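## Task

On the patch panel under the switch whose port covers are red, take the lead out of port 17 (ports counted 1 to 24 starting at the left) and put its cord into the closest cable-manager ring on the left of that port; the plug can dangle. Do not pull any other plug out, since even easing one outward may fail the job. At the end every other plug must sit latched in its port with its latch lever raised, every lead must stay in the manager rings it passes through, and no lead may be sharply kinked or wrapped around another.

## Robot and tools

Robot: two 6-joint arms, left_arm (the robot's own left, on the +y side; not the left of an image) and right_arm, each ending in a two-finger gripper. Joint order per arm: waist, shoulder, elbow, wrist pitch, wrist yaw, wrist roll, then gripper opening. Stated ranges in rad: waist -2.880 to 2.880, shoulder 0.000 to 3.142, elbow 0.000 to 3.019, wrist pitch -1.693 to 1.571, wrist yaw -1.571 to 1.571, wrist roll -2.094 to 2.094. A real end may be 0.084 rad off the stated one.

Frame: one scene frame, origin on the floor at the centre of the robot's foot, +x forward, +y to the robot's left, +z up. end_effector_position is in metres and marks the point between the finger pads, about 1 cm short of the tips; end_effector_quat_wxyz gives orientation. The fingers point along the gripper's +z and separate along its y. Printed poses may be off by a few cm, more at long reach. The furniture may be turned relative to the robot.

The row: every command row is 14 numbers in [-1, 1], left arm first: 6 joint numbers then opening, then the right arm's 6 joint numbers then opening. Joint numbers are offsets, not poses, counted from the Joint targets shown when the action (or move call) starts, not from the previous row. Scale: 1.0 equals 1.264 rad waist, 1.32 shoulder, 1.276 elbow, 1.83 wrist pitch, 6.358 wrist yaw, 7.625 wrist roll. Opening is absolute: +1 fully open, -1 closed. Sending 0 for a joint re-commands its current target; for a gripper you must repeat its present opening to leave it unchanged, because 0 means half open.

execute_actions: actions is a list of actions; each action is a table of up to 15 rows, one per 1/30 s step, and a shorter table repeats its last row to fill 15 steps. An empty list just reports state and images. cameras picks images (omitted, null or ["all"] gives all; [] gives none). An action that would put any joint more than 0.084 rad beyond its end is refused for both arms; a malformed action, or a failing first action, voids the whole call.

move: target is one row or a list of up to 15 rows; every row's offsets count from the same Joint targets present at the call, and joints travel in step toward them, so grippers follow curves. speed (rad/s, 0.01 to 2, default 0.5) caps the joint with the largest travel; one value or one per target. blend (rad) rounds corners of a list. opening_speed (per second on the -1..+1 scale, at least 0.2) ramps the fingers. The first row's openings go out at the start; a later row's openings are applied only after arriving and coming to rest. Paths take at least 0.5 s and are cut off after 10 s in total. blocking=false returns after about 0.5 s while the move continues. No obstacle avoidance, and arms can hit each other. The result adds a move: line: done, off_target (resting more than 0.035 rad from target), moving, held or fault, limits=held if steps were withheld, and each lagging arm's worst joint and its error. Done does not mean no contact.

wait: seconds 0 to 10; the robot keeps its last command and a running move continues. stop: brakes a running move. zoom_image: camera (cam_head_left, cam_head_right, cam_left_wrist, cam_right_wrist) and region [x0, y0, x1, y1] in pixels from the top-left, at most 504 by 504, of that camera's newest image. finished_scene: scene number; final, ends the current scene.

Cameras: cam_head_left and cam_head_right 896x504 pinhole, cam_left_wrist and cam_right_wrist 672x504 fisheye.

Result lines: Joint positions (rad, then finger gap in m, 0.094 when open) and Joint velocities per arm ("within noise" when still); Joint targets, the base for your next offsets; Tool commands; grip_measured on the opening scale (reads slightly wide when empty, narrower than a firmly held part); grip_effort_nm, gripper motor effort, negative closing; joint torques in joint order, including gravity, with numbers 3 and 4 wrapping at ±28 N m. "joint sent to its limit" means a joint was clipped at its end. "joint command not followed" means the clearance check altered targets. MOTOR HOT warns of heating; OVER-TEMPERATURE FAULT means that arm went limp and drops for 30 to 60 s or more.

Motion limits: per step each target may lead the measured angle by only 0.264, 0.32, 0.276, 0.33, 0.701, 1.97 rad in joint order; if targets would shift the gripper over 110 mm from where it is, they are scaled back. Big offsets can need several actions; tiny ones may not start.

Gripping: to release, command well above grip_measured; close slowly on fragile parts; the fingers press at full force once commanded about 0.05 below the touch reading.

Avoid: pulling or loosening any plug except the target one; knocking anything off the table or out of reach; letting the arms collide or press on each other; fast impacts or driving far past a contact; leaving an arm pushing against something (re-command targets back past the Joint positions); holding loads or stretched poses for long, which heats motors; letting go of a part while it moves.

Each tool is called after "Emit:" as a command line: name --argument value for each argument, lists and objects as JSON in quotes; but a table of rows of numbers goes row by row, as --pt "numbers of a row", without its own name.

## Session

Emit:
execute_actions --actions '[]'

Scene clock: 0.00 s.
left_arm: end_effector_position=(+0.5190, +0.0632, +0.8477) grip_measured=+1.000 grip_effort_nm=n/a end_effector_quat_wxyz=(+0.337, +0.652, +0.657, -0.171) | right_arm: end_effector_position=(+0.5419, -0.4356, +0.8709) grip_measured=+1.000 grip_effort_nm=n/a end_effector_quat_wxyz=(-0.030, +0.374, +0.925, +0.059)
Joint positions: left_arm=[0.789 1.031 0.903 0.118 -0.017 1.664 0.094] | right_arm=[-1.714 0.671 1.089 -0.618 -0.268 0.57 0.094]
Joint velocities: within noise
Joint torques (N m): no reading
Motor temperatures (°C): left_arm=[28 23 24 23 34 36 34] | right_arm=[33 35 25 24 26 30 32]
Heat: left arm: hottest wrist roll 36 °C; right arm: hottest shoulder 35 °C.
Joint targets: left_arm=[0.792 1.037 0.905 0.118 -0.017 1.664] | right_arm=[-1.714 0.669 1.104 -0.617 -0.268 0.570]
Tool commands: left_gripper/opening=+1.0 right_gripper/opening=+1.0

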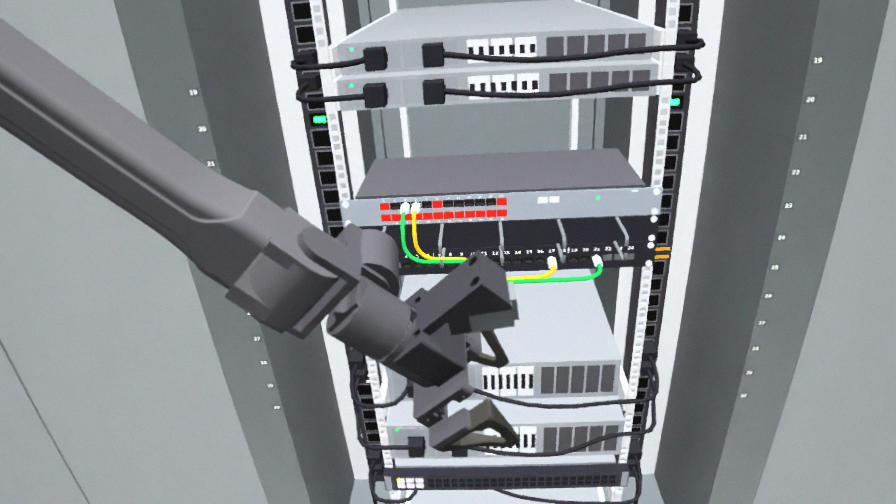

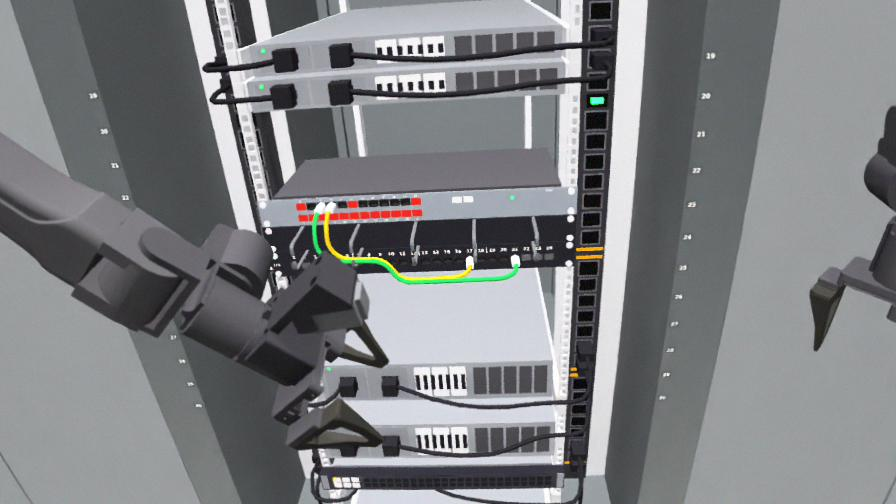

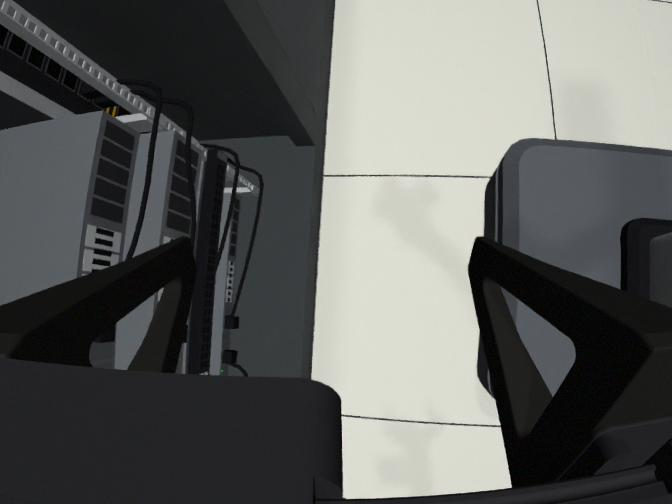

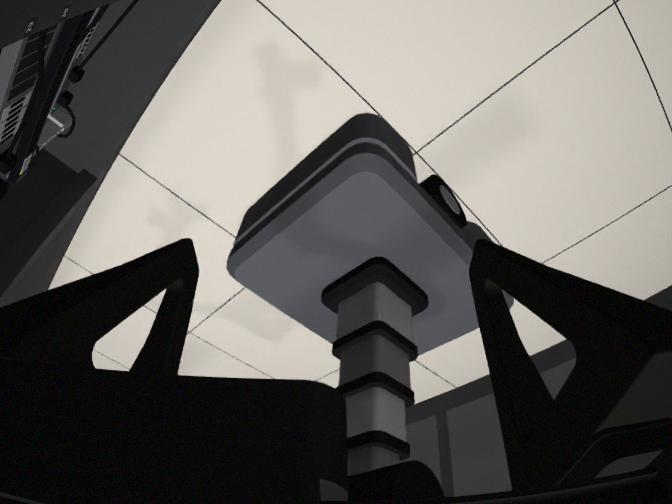

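Emit:
zoom_image --camera "cam_head_right" --region '[250, 180, 600, 300]'

Emit:
zoom_image --camera "cam_head_right" --region '[390, 210, 570, 300]'

Emit:
zoom_image --camera "cam_head_left" --region '[480, 210, 660, 300]'

Scaled by 1.440 from the camera's 896x504 image, which has a finer 1280x720 frame.

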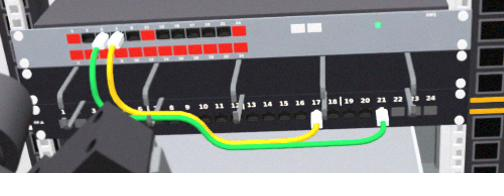

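Scaled by 2.800 from the camera's 896x504 image, which has a finer 1280x720 frame.

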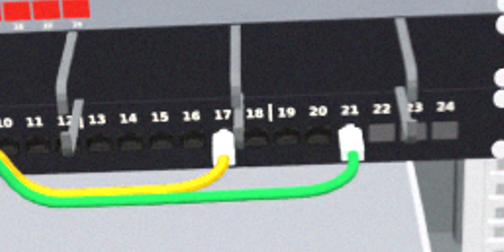

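Scaled by 2.800 from the camera's 896x504 image, which has a finer 1280x720 frame.

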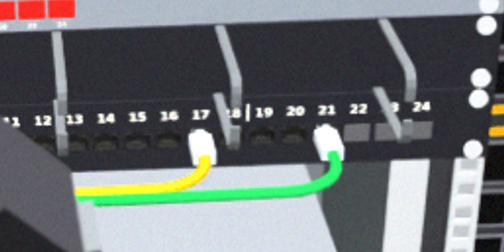

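Emit:
move --target '[0.158,0,0,0,0,0,1,0.158,0,0,0,0,0,1]' --cameras '["cam_head_left","cam_head_right"]'

Scene clock: 42.27 s.
left_arm: end_effector_position=(+0.5160, +0.1365, +0.7891) grip_measured=+1.000 grip_effort_nm=-0.027 end_effector_quat_wxyz=(+0.270, +0.668, +0.684, -0.117) | right_arm: end_effector_position=(+0.5523, -0.3698, +0.8761) grip_measured=+1.000 grip_effort_nm=0.027 end_effector_quat_wxyz=(-0.051, +0.355, +0.922, +0.148)
Joint positions: left_arm=[0.974 1.031 0.903 0.118 -0.017 1.664 0.094] | right_arm=[-1.525 0.671 1.089 -0.618 -0.268 0.57 0.094]
Joint velocities: within noise
Joint torques (N m): left_arm=[-4.72 -11.22 1.26 0.44 0.43 -0.09] | right_arm=[2.96 -16.5 6.37 0.17 -0.12 0.16]
Motor temperatures (°C): left_arm=[28 25 24 23 34 34 33] | right_arm=[32 37 27 24 25 28 30]
Heat: left arm: hottest wrist yaw 34 °C; right arm: hottest shoulder 37 °C.
Joint targets: left_arm=[0.992 1.037 0.905 0.118 -0.017 1.664] | right_arm=[-1.514 0.669 1.104 -0.617 -0.268 0.570]
move: done
Images, in order (width x height): cam_head_left 896x504, cam_head_right 896x504.

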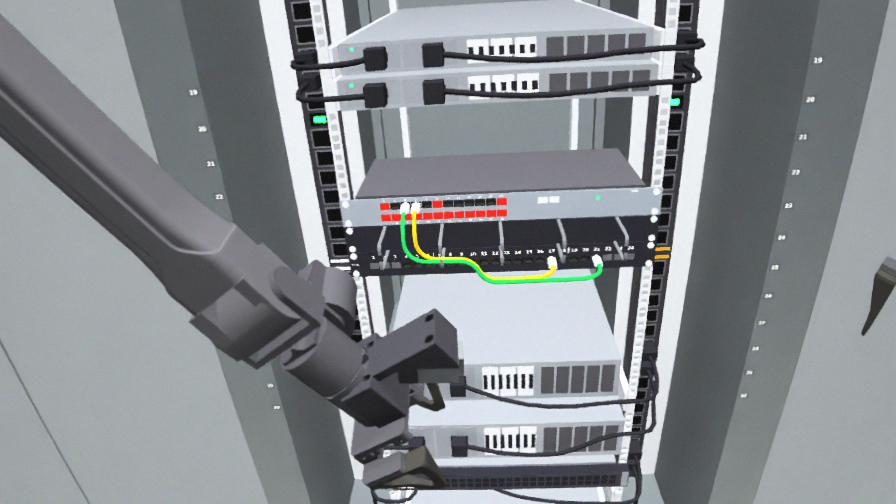

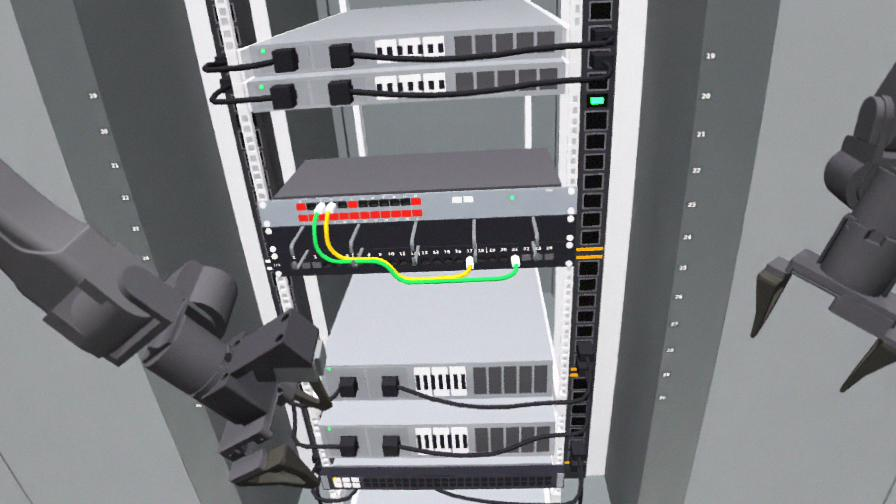

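Emit:
move --target '[0,0.1894,0,0,0,0,1,0,0.1894,0,0,0,0,1]' --cameras '[]'

Emit:
move --target '[0,0,0.1959,0,0,0,1,0,0,0.1959,0,0,0,1]' --cameras '[]'

Emit:
move --target '[0,0,0,-0.1639,0,0,1,0,0,0,0.1639,0,0,1]' --cameras '[]'

Emit:
move --target '[0,0,0,0,0.0629,0,1,0,0,0,0,0.0629,0,1]' --cameras '[]'

Emit:
move --target '[0,0,0,0,0,0.0524,1,0,0,0,0,0,0.0524,1]'

Scene clock: 96.63 s.
left_arm: end_effector_position=(+0.4087, +0.0837, +0.7199) grip_measured=+1.000 grip_effort_nm=-0.027 end_effector_quat_wxyz=(+0.196, +0.695, +0.661, -0.204) | right_arm: end_effector_position=(+0.4769, -0.3530, +0.7761) grip_measured=+1.000 grip_effort_nm=0.032 end_effector_quat_wxyz=(-0.170, +0.364, +0.907, +0.122)
Joint positions: left_arm=[0.974 1.274 0.906 0.118 -0.017 1.664 0.094] | right_arm=[-1.525 0.917 1.089 -0.618 -0.268 0.57 0.094]
Joint velocities: within noise
Joint torques (N m): left_arm=[-6.65 -9.93 -1.06 0.05 0.43 -0.07] | right_arm=[3.14 -15.97 3.81 -0.29 -0.12 0.18]
Motor temperatures (°C): left_arm=[28 26 24 23 32 32 32] | right_arm=[32 38 28 24 25 26 29]
Heat: left arm: hottest wrist yaw 32 °C; right arm: hottest shoulder 38 °C.
Joint targets: left_arm=[0.992 1.287 0.905 0.118 -0.017 1.664] | right_arm=[-1.514 0.919 1.103 -0.617 -0.268 0.570]
move: done
No camera images: "cameras" was empty.

Scene clock: 97.73 s.
left_arm: end_effector_position=(+0.5629, +0.0926, +0.7192) grip_measured=+1.000 grip_effort_nm=-0.032 end_effector_quat_wxyz=(+0.272, +0.666, +0.685, -0.114) | right_arm: end_effector_position=(+0.6129, -0.3765, +0.8062) grip_measured=+1.000 grip_effort_nm=0.027 end_effector_quat_wxyz=(-0.055, +0.356, +0.921, +0.148)
Joint positions: left_arm=[0.974 1.274 1.154 0.118 -0.017 1.664 0.094] | right_arm=[-1.525 0.917 1.328 -0.618 -0.268 0.57 0.094]
Joint velocities: within noise
Joint torques (N m): left_arm=[-7 -12.34 1.16 0.47 0.44 -0.1] | right_arm=[3.02 -19.37 7.25 0.13 -0.12 0.16]
Motor temperatures (°C): left_arm=[28 26 24 23 32 32 32] | right_arm=[32 38 28 24 25 26 28]
Heat: left arm: hottest wrist yaw 32 °C; right arm: hottest shoulder 38 °C.
Joint targets: left_arm=[0.992 1.287 1.155 0.118 -0.017 1.664] | right_arm=[-1.514 0.919 1.353 -0.617 -0.268 0.570]
move: done
No camera images: "cameras" was empty.

Scene clock: 98.93 s.
left_arm: end_effector_position=(+0.4920, +0.0866, +0.7166) grip_measured=+1.000 grip_effort_nm=-0.027 end_effector_quat_wxyz=(+0.183, +0.699, +0.656, -0.220) | right_arm: end_effector_position=(+0.6800, -0.3878, +0.8127) grip_measured=+1.000 grip_effort_nm=0.032 end_effector_quat_wxyz=(+0.085, +0.338, +0.921, +0.175)
Joint positions: left_arm=[0.974 1.274 1.154 -0.173 -0.017 1.664 0.094] | right_arm=[-1.525 0.917 1.328 -0.331 -0.268 0.57 0.094]
Joint velocities: within noise
Joint torques (N m): left_arm=[-7.12 -11.75 0.83 -0.38 0.45 -0.07] | right_arm=[2.9 -19.96 7.72 1.26 -0.11 0.14]
Motor temperatures (°C): left_arm=[28 26 24 23 32 32 32] | right_arm=[32 39 28 24 25 26 28]
Heat: left arm: hottest wrist yaw 32 °C; right arm: hottest shoulder 39 °C.
Joint targets: left_arm=[0.992 1.287 1.155 -0.182 -0.017 1.664] | right_arm=[-1.514 0.919 1.353 -0.317 -0.268 0.570]
move: done
No camera images: "cameras" was empty.

Scene clock: 100.30 s.
left_arm: end_effector_position=(+0.4960, +0.0381, +0.7636) grip_measured=+1.000 grip_effort_nm=-0.032 end_effector_quat_wxyz=(+0.320, +0.639, +0.611, -0.341) | right_arm: end_effector_position=(+0.6704, -0.4544, +0.8051) grip_measured=+1.000 grip_effort_nm=0.032 end_effector_quat_wxyz=(+0.125, +0.364, +0.923, -0.017)
Joint positions: left_arm=[0.974 1.274 1.154 -0.174 0.379 1.664 0.094] | right_arm=[-1.525 0.917 1.328 -0.331 0.129 0.57 0.094]
Joint velocities: within noise
Joint torques (N m): left_arm=[-7.18 -11.87 0.83 -0.32 0.74 -0.07] | right_arm=[2.55 -19.72 7.69 1.29 0.27 0.17]
Motor temperatures (°C): left_arm=[28 27 24 23 32 32 32] | right_arm=[32 39 28 24 25 26 28]
Heat: left arm: hottest wrist yaw 32 °C; right arm: hottest shoulder 39 °C.
Joint targets: left_arm=[0.992 1.287 1.155 -0.182 0.382 1.664] | right_arm=[-1.514 0.919 1.353 -0.317 0.132 0.570]
move: done
No camera images: "cameras" was empty.

Scene clock: 102.00 s.
left_arm: end_effector_position=(+0.4959, +0.0380, +0.7637) grip_measured=+1.000 grip_effort_nm=-0.032 end_effector_quat_wxyz=(+0.379, +0.744, +0.477, -0.273) | right_arm: end_effector_position=(+0.6704, -0.4544, +0.8051) grip_measured=+1.000 grip_effort_nm=0.032 end_effector_quat_wxyz=(+0.126, +0.534, +0.836, +0.007)
Joint positions: left_arm=[0.974 1.274 1.154 -0.175 0.38 2.05 0.094] | right_arm=[-1.525 0.917 1.328 -0.331 0.129 0.954 0.094]
Joint velocities: within noise
Joint torques (N m): left_arm=[-7.12 -11.81 0.8 -0.29 0.72 0.03] | right_arm=[2.61 -19.84 7.66 1.22 0.29 0.32]
Motor temperatures (°C): left_arm=[28 27 24 23 32 32 32] | right_arm=[32 40 28 24 25 26 28]
Heat: left arm: hottest wrist yaw 32 °C; right arm: hottest shoulder 40 °C.
Joint targets: left_arm=[0.992 1.287 1.155 -0.182 0.382 2.063] | right_arm=[-1.514 0.919 1.353 -0.317 0.132 0.969]
move: done

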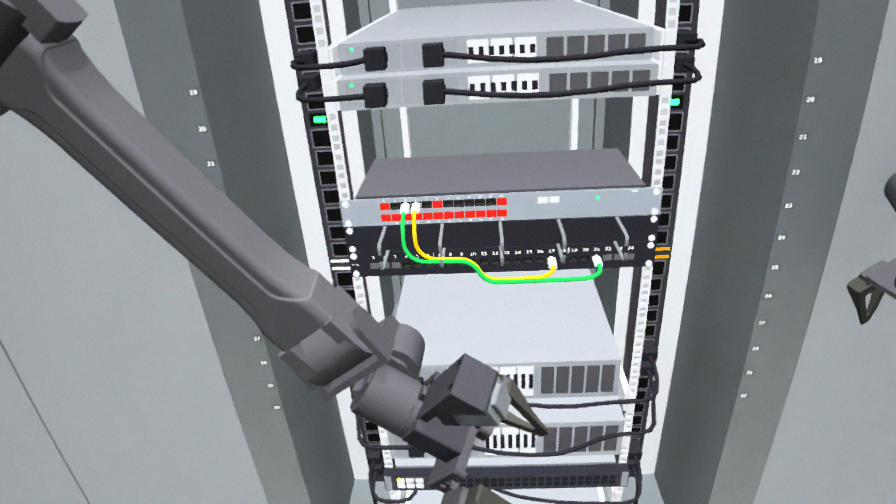

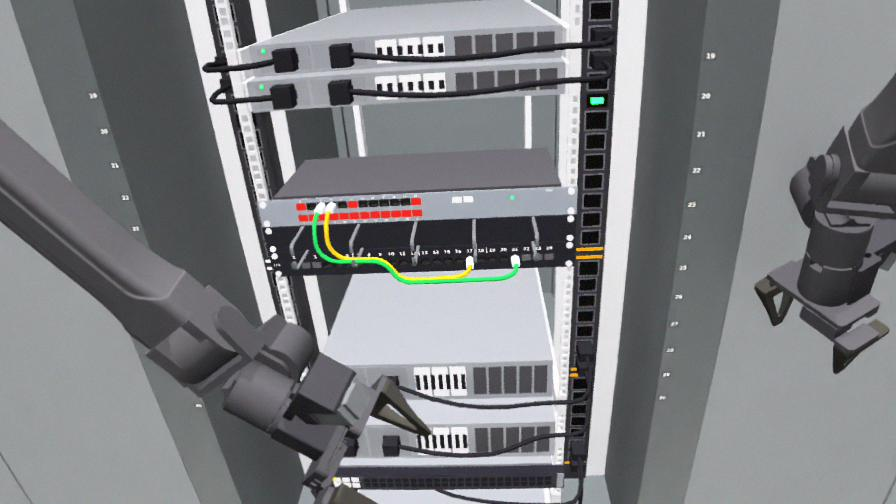

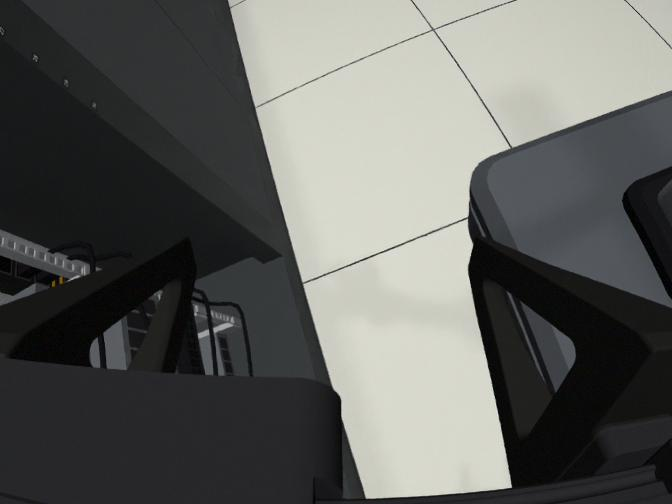

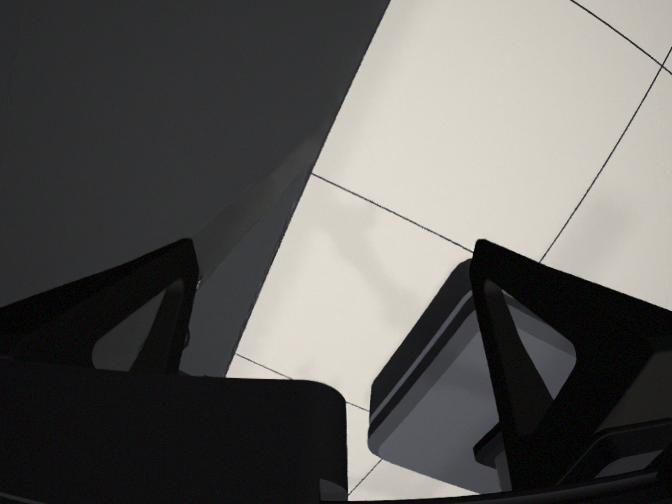

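Emit:
zoom_image --camera "cam_head_left" --region '[360, 190, 520, 290]'

Emit:
zoom_image --camera "cam_head_right" --region '[270, 190, 430, 290]'

Emit:
zoom_image --camera "cam_head_right" --region '[390, 210, 490, 290]'

Scaled by 3.150 from the camera's 896x504 image, which has a finer 1280x720 frame.

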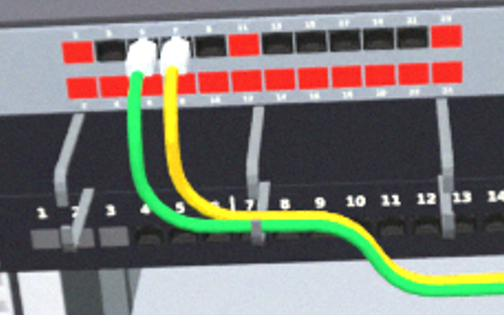

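Scaled by 3.150 from the camera's 896x504 image, which has a finer 1280x720 frame.

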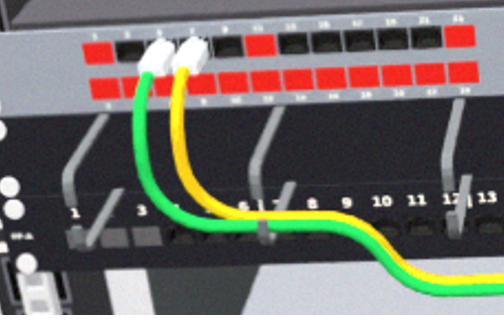

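Scaled by 5.040 from the camera's 896x504 image, which has a finer 1280x720 frame.

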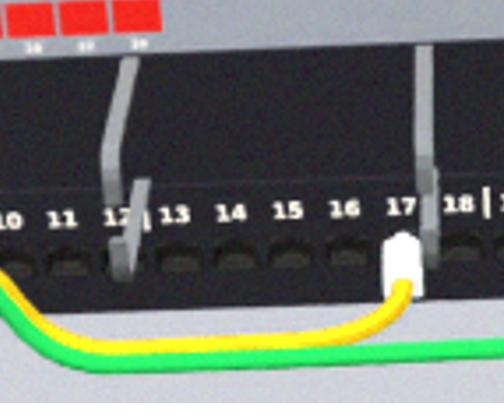

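Emit:
zoom_image --camera "cam_head_right" --region '[730, 180, 896, 400]'

Emit:
zoom_image --camera "cam_head_left" --region '[340, 320, 580, 504]'

Scaled by 2.291 from the camera's 896x504 image, which has a finer 1280x720 frame.

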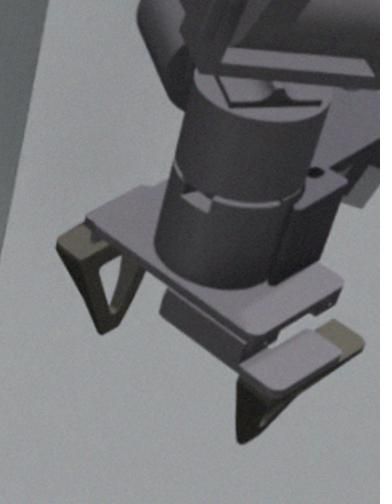

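Scaled by 2.100 from the camera's 896x504 image, which has a finer 1280x720 frame.

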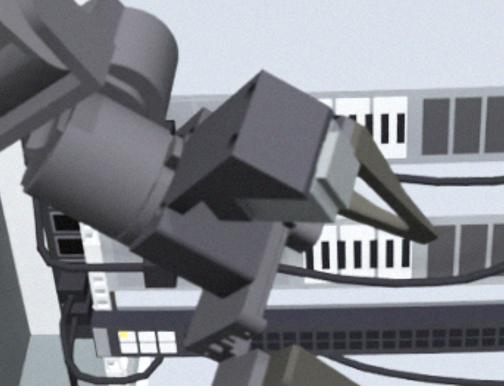

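Emit:
move --pt "0.416 0 0 0 -0.06 0 1 0 0.6295 0 0.8836 -0.0208 0 1" --pt "0.416 0 0 0 -0.06 0 1 0.486 0.6295 0 0.8836 -0.0208 0 1" --speed 0.6

Scene clock: 310.97 s.
left_arm: end_effector_position=(+0.4584, +0.3746, +0.6185) grip_measured=+1.000 grip_effort_nm=-0.027 end_effector_quat_wxyz=(+0.001, +0.811, +0.580, -0.076) | right_arm: end_effector_position=(+0.6471, -0.0298, +0.7126) grip_measured=+1.000 grip_effort_nm=0.032 end_effector_quat_wxyz=(+0.318, +0.536, +0.629, +0.466)
Joint positions: left_arm=[1.504 1.274 1.154 -0.175 0.005 2.053 0.094] | right_arm=[-0.897 1.74 1.346 1.282 0.001 0.956 0.094]
Joint velocities: within noise
Joint torques (N m): left_arm=[-1.61 -14.33 0.5 -0.34 -0.02 0.03] | right_arm=[12.1 -11.34 0.64 2.13 -0.37 0.24]
Motor temperatures (°C): left_arm=[27 29 24 22 31 29 29] | right_arm=[31 47 30 23 25 23 25]
Heat: left arm: hottest wrist yaw 31 °C; right arm: hottest shoulder 47 °C.
Joint targets: left_arm=[1.518 1.287 1.155 -0.182 0.001 2.063] | right_arm=[-0.900 1.750 1.353 1.300 0.000 0.969]
move: done

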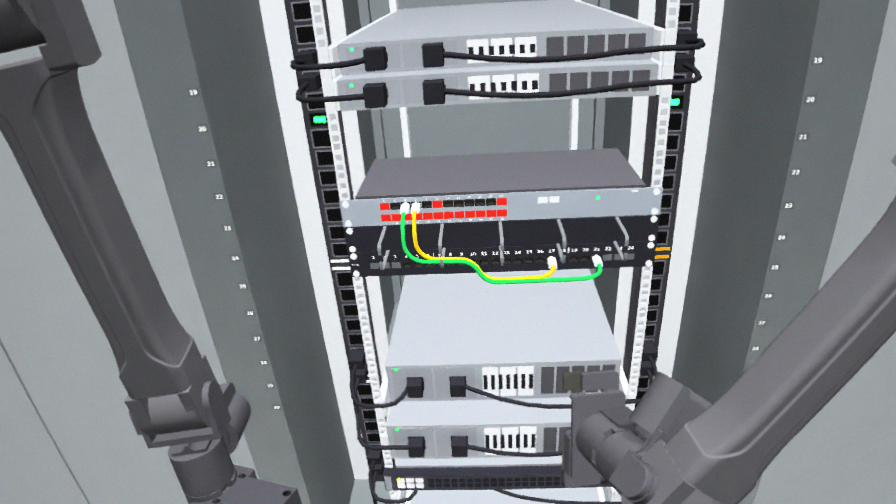

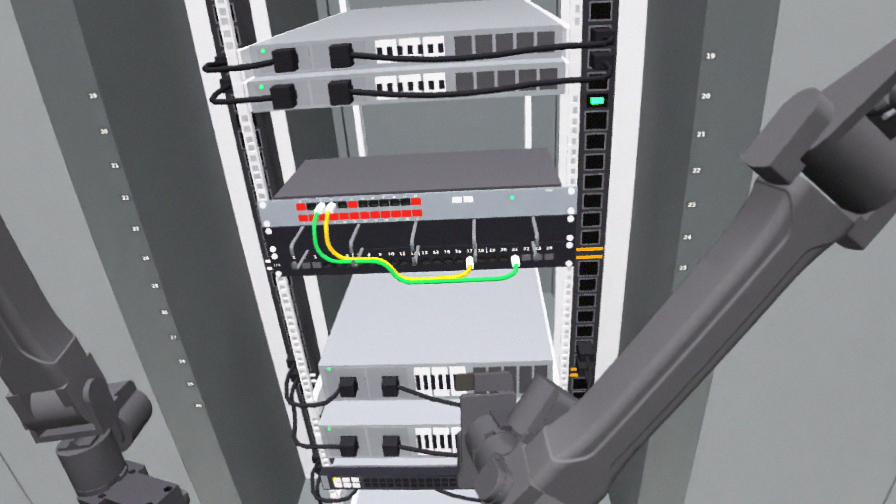

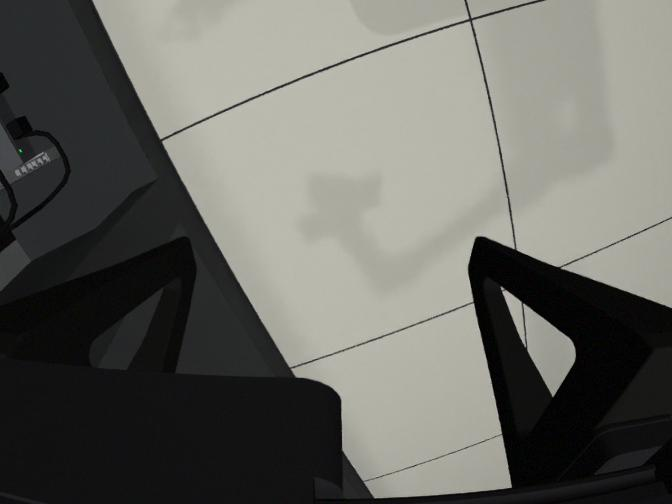

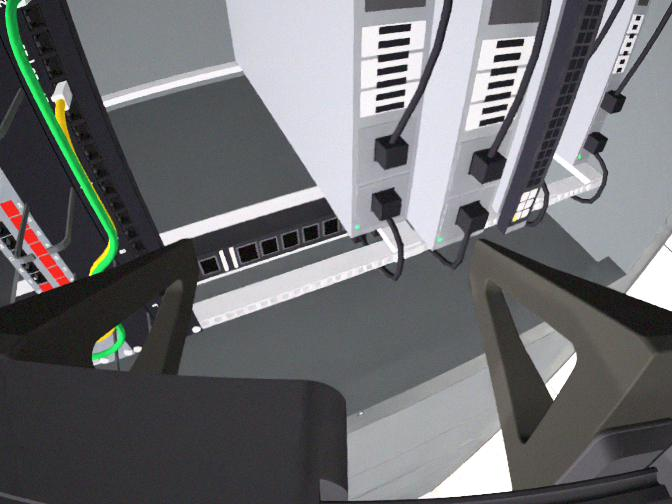

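Emit:
move --target '[0,0,0,0,0,0,1,0,-0.116,0.008,0.0743,0.0124,-0.007,1]' --cameras '["cam_head_left","cam_head_right","cam_right_wrist"]'

Emit:
zoom_image --camera "cam_right_wrist" --region '[0, 0, 336, 336]'

Scene clock: 326.67 s.
left_arm: end_effector_position=(+0.4584, +0.3746, +0.6185) grip_measured=+1.000 grip_effort_nm=-0.032 end_effector_quat_wxyz=(+0.001, +0.811, +0.580, -0.076) | right_arm: end_effector_position=(+0.7355, -0.1196, +0.8015) grip_measured=+1.000 grip_effort_nm=0.032 end_effector_quat_wxyz=(+0.447, +0.548, +0.538, +0.458)
Joint positions: left_arm=[1.504 1.274 1.154 -0.175 0.005 2.053 0.094] | right_arm=[-0.897 1.589 1.365 1.422 0.076 0.93 0.094]
Joint velocities: within noise
Joint torques (N m): left_arm=[-1.49 -14.33 0.54 -0.38 -0.01 0.03] | right_arm=[10.29 -13.45 1.1 1.99 -0.25 -0.08]
Motor temperatures (°C): left_arm=[27 29 24 22 30 28 29] | right_arm=[31 44 28 24 25 23 25]
Heat: left arm: hottest wrist yaw 30 °C; right arm: hottest shoulder 44 °C.
Joint targets: left_arm=[1.518 1.287 1.155 -0.182 0.001 2.063] | right_arm=[-0.900 1.597 1.364 1.436 0.079 0.916]
move: done
Images, in order (width x height): cam_head_left 896x504, cam_head_right 896x504, cam_right_wrist 672x504.

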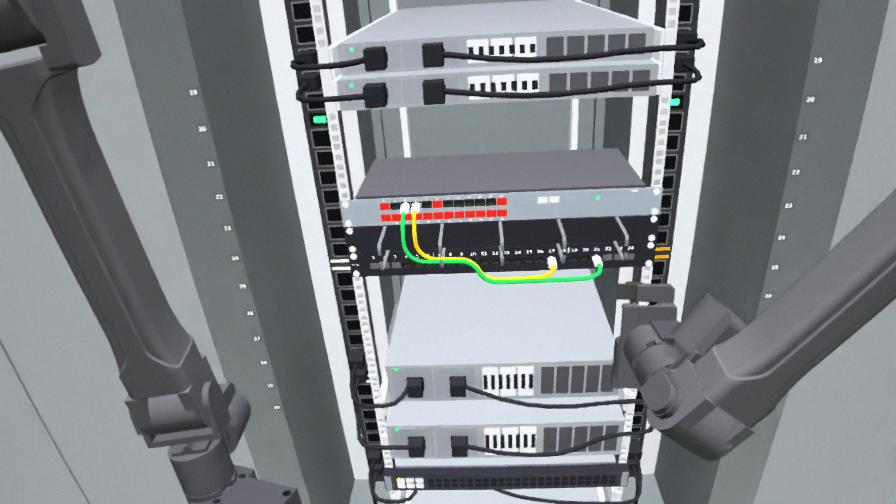

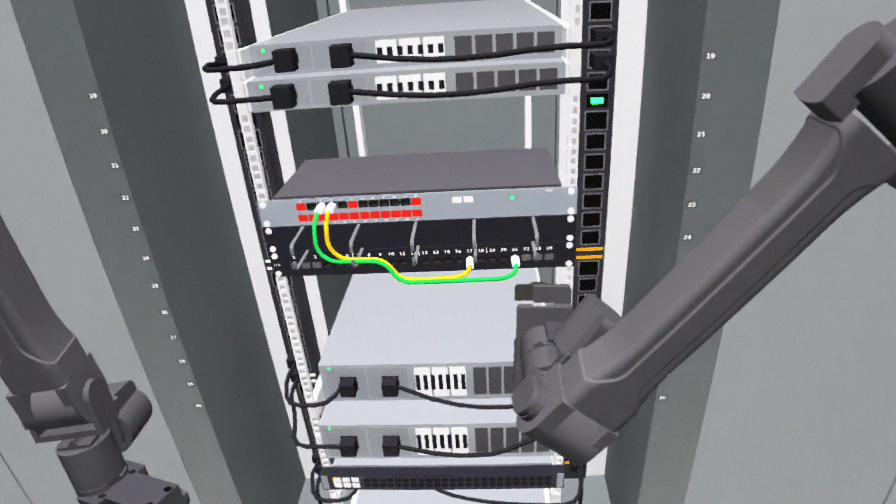

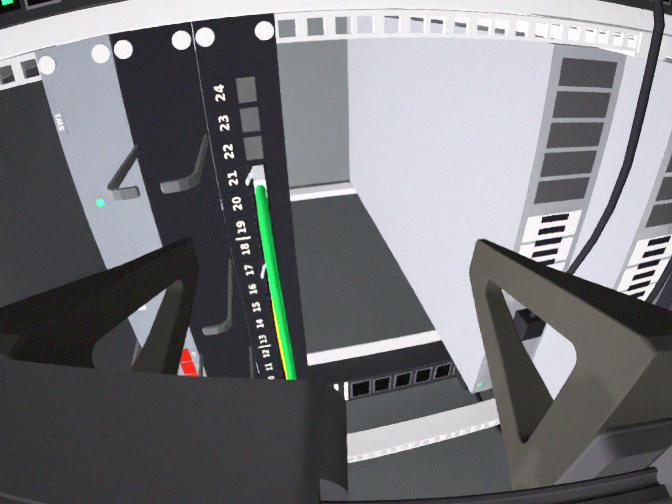

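Scaled by 1.500 from the camera's 672x504 image, which has a finer 960x720 frame.

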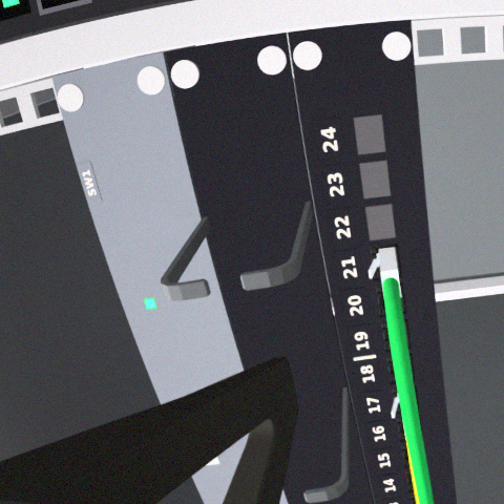

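Emit:
zoom_image --camera "cam_head_left" --region '[530, 230, 730, 400]'

Emit:
zoom_image --camera "cam_right_wrist" --region '[190, 140, 350, 300]'

Scaled by 2.520 from the camera's 896x504 image, which has a finer 1280x720 frame.

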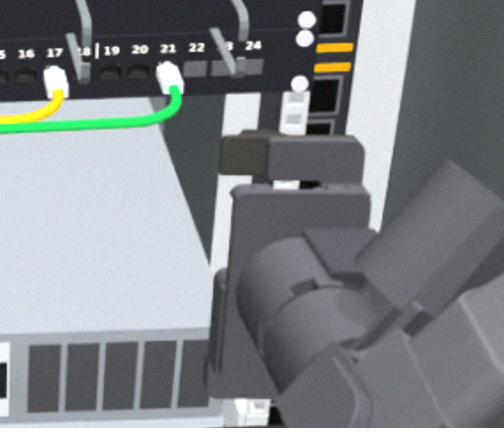

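Scaled by 3.150 from the camera's 672x504 image, which has a finer 960x720 frame.

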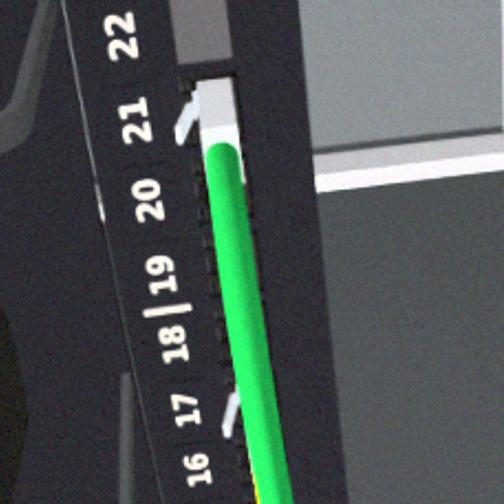

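Emit:
move --target '[0,0,0,0,0,0,1,0.0707,0.075,0.0768,0.0051,0.0050,-0.0108,1]' --cameras '["cam_right_wrist"]'

Emit:
zoom_image --camera "cam_right_wrist" --region '[160, 40, 400, 280]'

Scene clock: 426.83 s.
left_arm: end_effector_position=(+0.4584, +0.3746, +0.6185) grip_measured=+1.000 grip_effort_nm=-0.032 end_effector_quat_wxyz=(+0.001, +0.811, +0.580, -0.076) | right_arm: end_effector_position=(+0.7297, -0.0639, +0.7945) grip_measured=+1.000 grip_effort_nm=0.032 end_effector_quat_wxyz=(+0.445, +0.546, +0.546, +0.453)
Joint positions: left_arm=[1.504 1.274 1.154 -0.175 0.005 2.053 0.094] | right_arm=[-0.821 1.688 1.449 1.428 0.108 0.848 0.094]
Joint velocities: within noise
Joint torques (N m): left_arm=[-1.55 -14.15 0.53 -0.4 -0.01 0.04] | right_arm=[13.27 -12.69 2.28 2.19 -0.32 -0.05]
Motor temperatures (°C): left_arm=[27 31 24 22 29 28 28] | right_arm=[32 39 26 23 25 22 24]
Heat: left arm: hottest shoulder 31 °C; right arm: hottest shoulder 39 °C.
Joint targets: left_arm=[1.518 1.287 1.155 -0.182 0.001 2.063] | right_arm=[-0.811 1.696 1.462 1.445 0.111 0.833]
move: done
Images, in order (width x height): cam_right_wrist 672x504.

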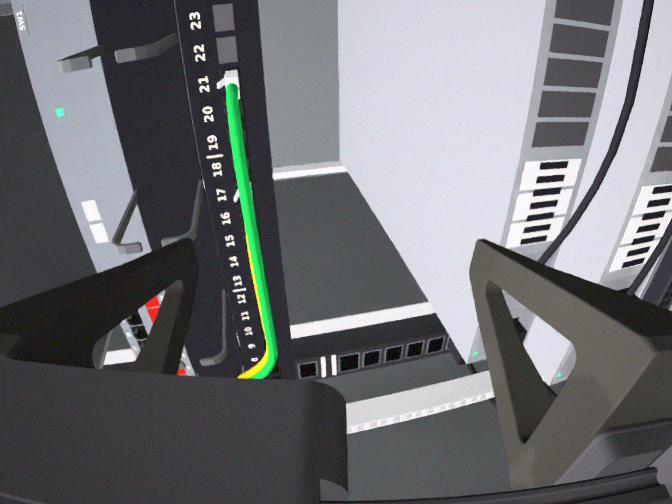

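Scaled by 2.100 from the camera's 672x504 image, which has a finer 960x720 frame.

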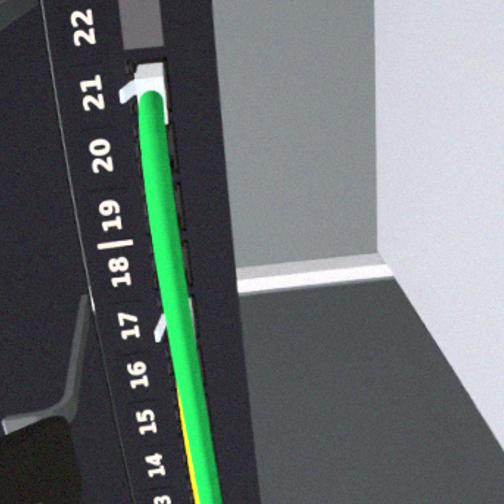

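Emit:
zoom_image --camera "cam_right_wrist" --region '[432, 204, 672, 444]'

Emit:
zoom_image --camera "cam_right_wrist" --region '[100, 204, 260, 364]'

Scaled by 2.100 from the camera's 672x504 image, which has a finer 960x720 frame.

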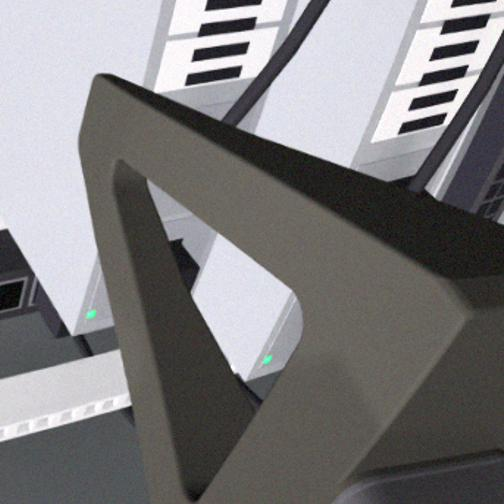

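Scaled by 3.150 from the camera's 672x504 image, which has a finer 960x720 frame.

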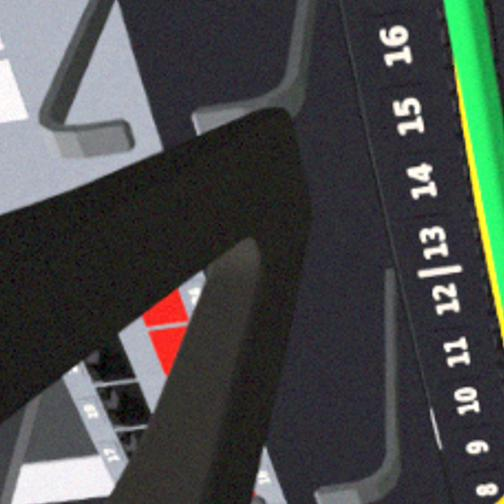

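Emit:
move --target '[-0.5794,0.2844,0.2259,0.8845,-0.017,-0.377,1,-0.0707,-0.075,-0.0768,-0.0051,-0.0050,0.0108,1]' --speed 0.7

Scene clock: 570.97 s.
left_arm: end_effector_position=(+0.7471, +0.0749, +0.8265) grip_measured=+1.000 grip_effort_nm=-0.037 end_effector_quat_wxyz=(+0.464, -0.534, +0.543, -0.452) | right_arm: end_effector_position=(+0.7259, -0.1030, +0.7934) grip_measured=+1.000 grip_effort_nm=0.032 end_effector_quat_wxyz=(+0.444, +0.545, +0.549, +0.453)
Joint positions: left_arm=[0.801 1.629 1.43 1.424 -0.103 -0.797 0.094] | right_arm=[-0.881 1.621 1.372 1.428 0.082 0.901 0.094]
Joint velocities: within noise
Joint torques (N m): left_arm=[-14.15 -10.29 2.54 1.89 0.32 -0.11] | right_arm=[9.35 -15.79 0.44 1.77 -0.5 0.24]
Motor temperatures (°C): left_arm=[27 31 24 22 27 27 28] | right_arm=[33 39 26 23 25 22 23]
Heat: left arm: hottest shoulder 31 °C; right arm: hottest shoulder 39 °C.
Joint targets: left_arm=[0.785 1.663 1.443 1.437 -0.107 -0.811] | right_arm=[-0.900 1.597 1.364 1.436 0.079 0.915]
move: done

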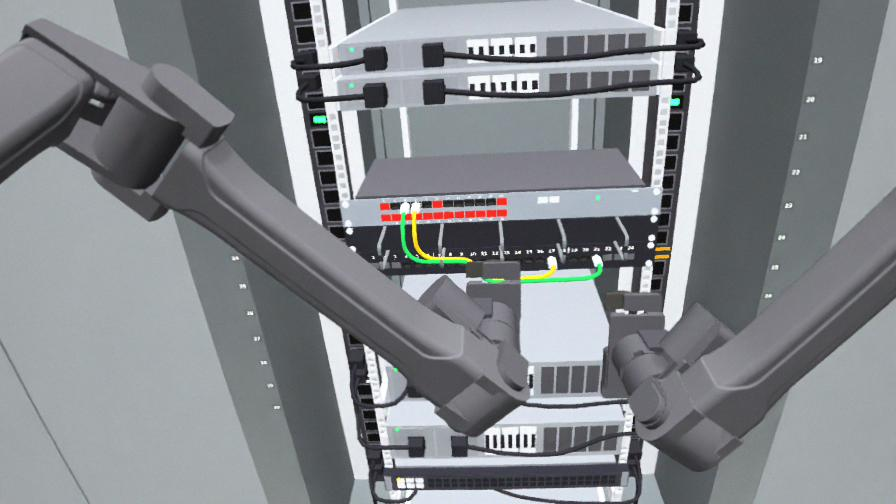

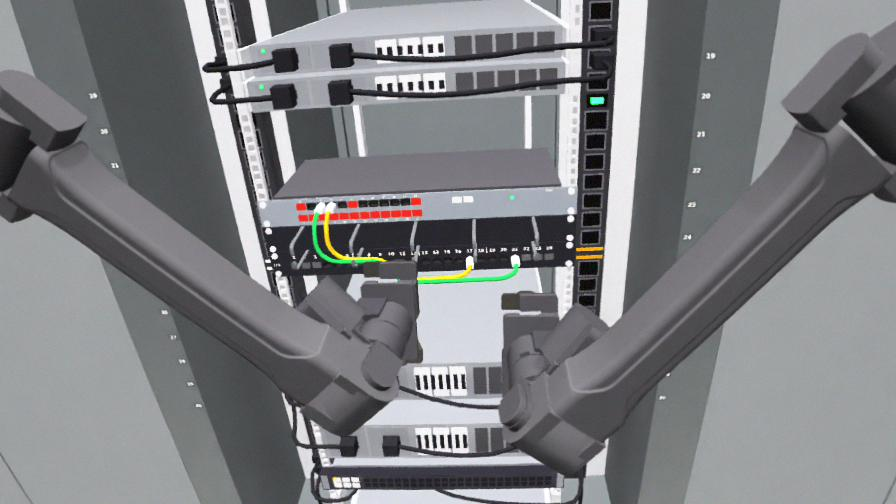

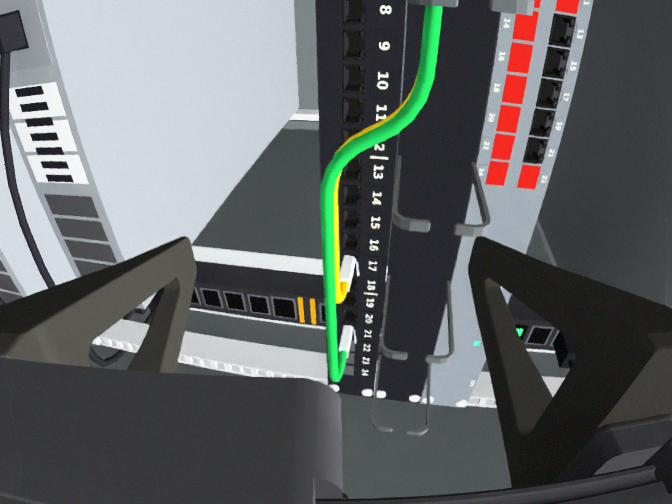

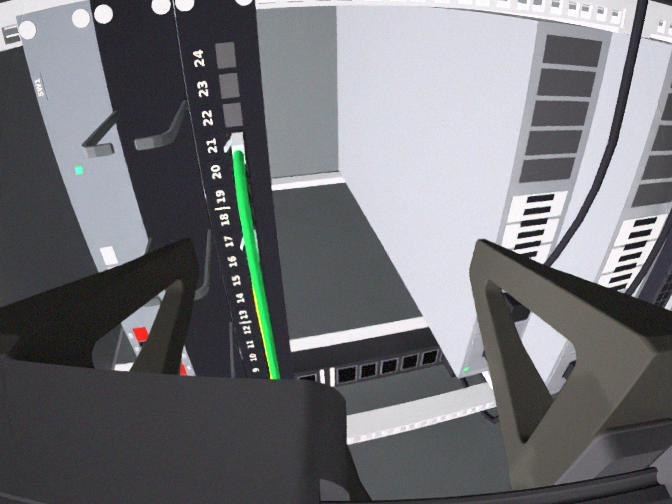

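Emit:
zoom_image --camera "cam_left_wrist" --region '[290, 80, 510, 300]'

Emit:
zoom_image --camera "cam_left_wrist" --region '[290, 220, 470, 400]'

Scaled by 2.291 from the camera's 672x504 image, which has a finer 960x720 frame.

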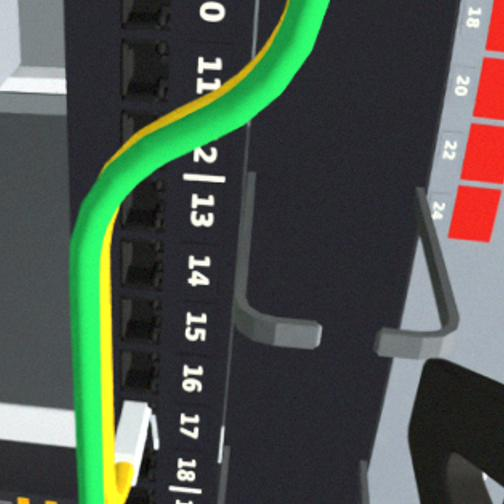

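Scaled by 2.800 from the camera's 672x504 image, which has a finer 960x720 frame.

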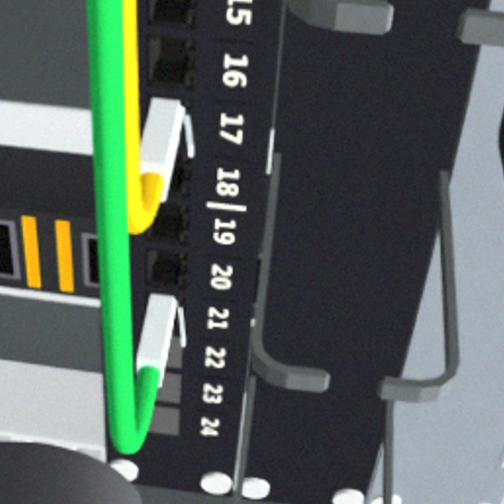

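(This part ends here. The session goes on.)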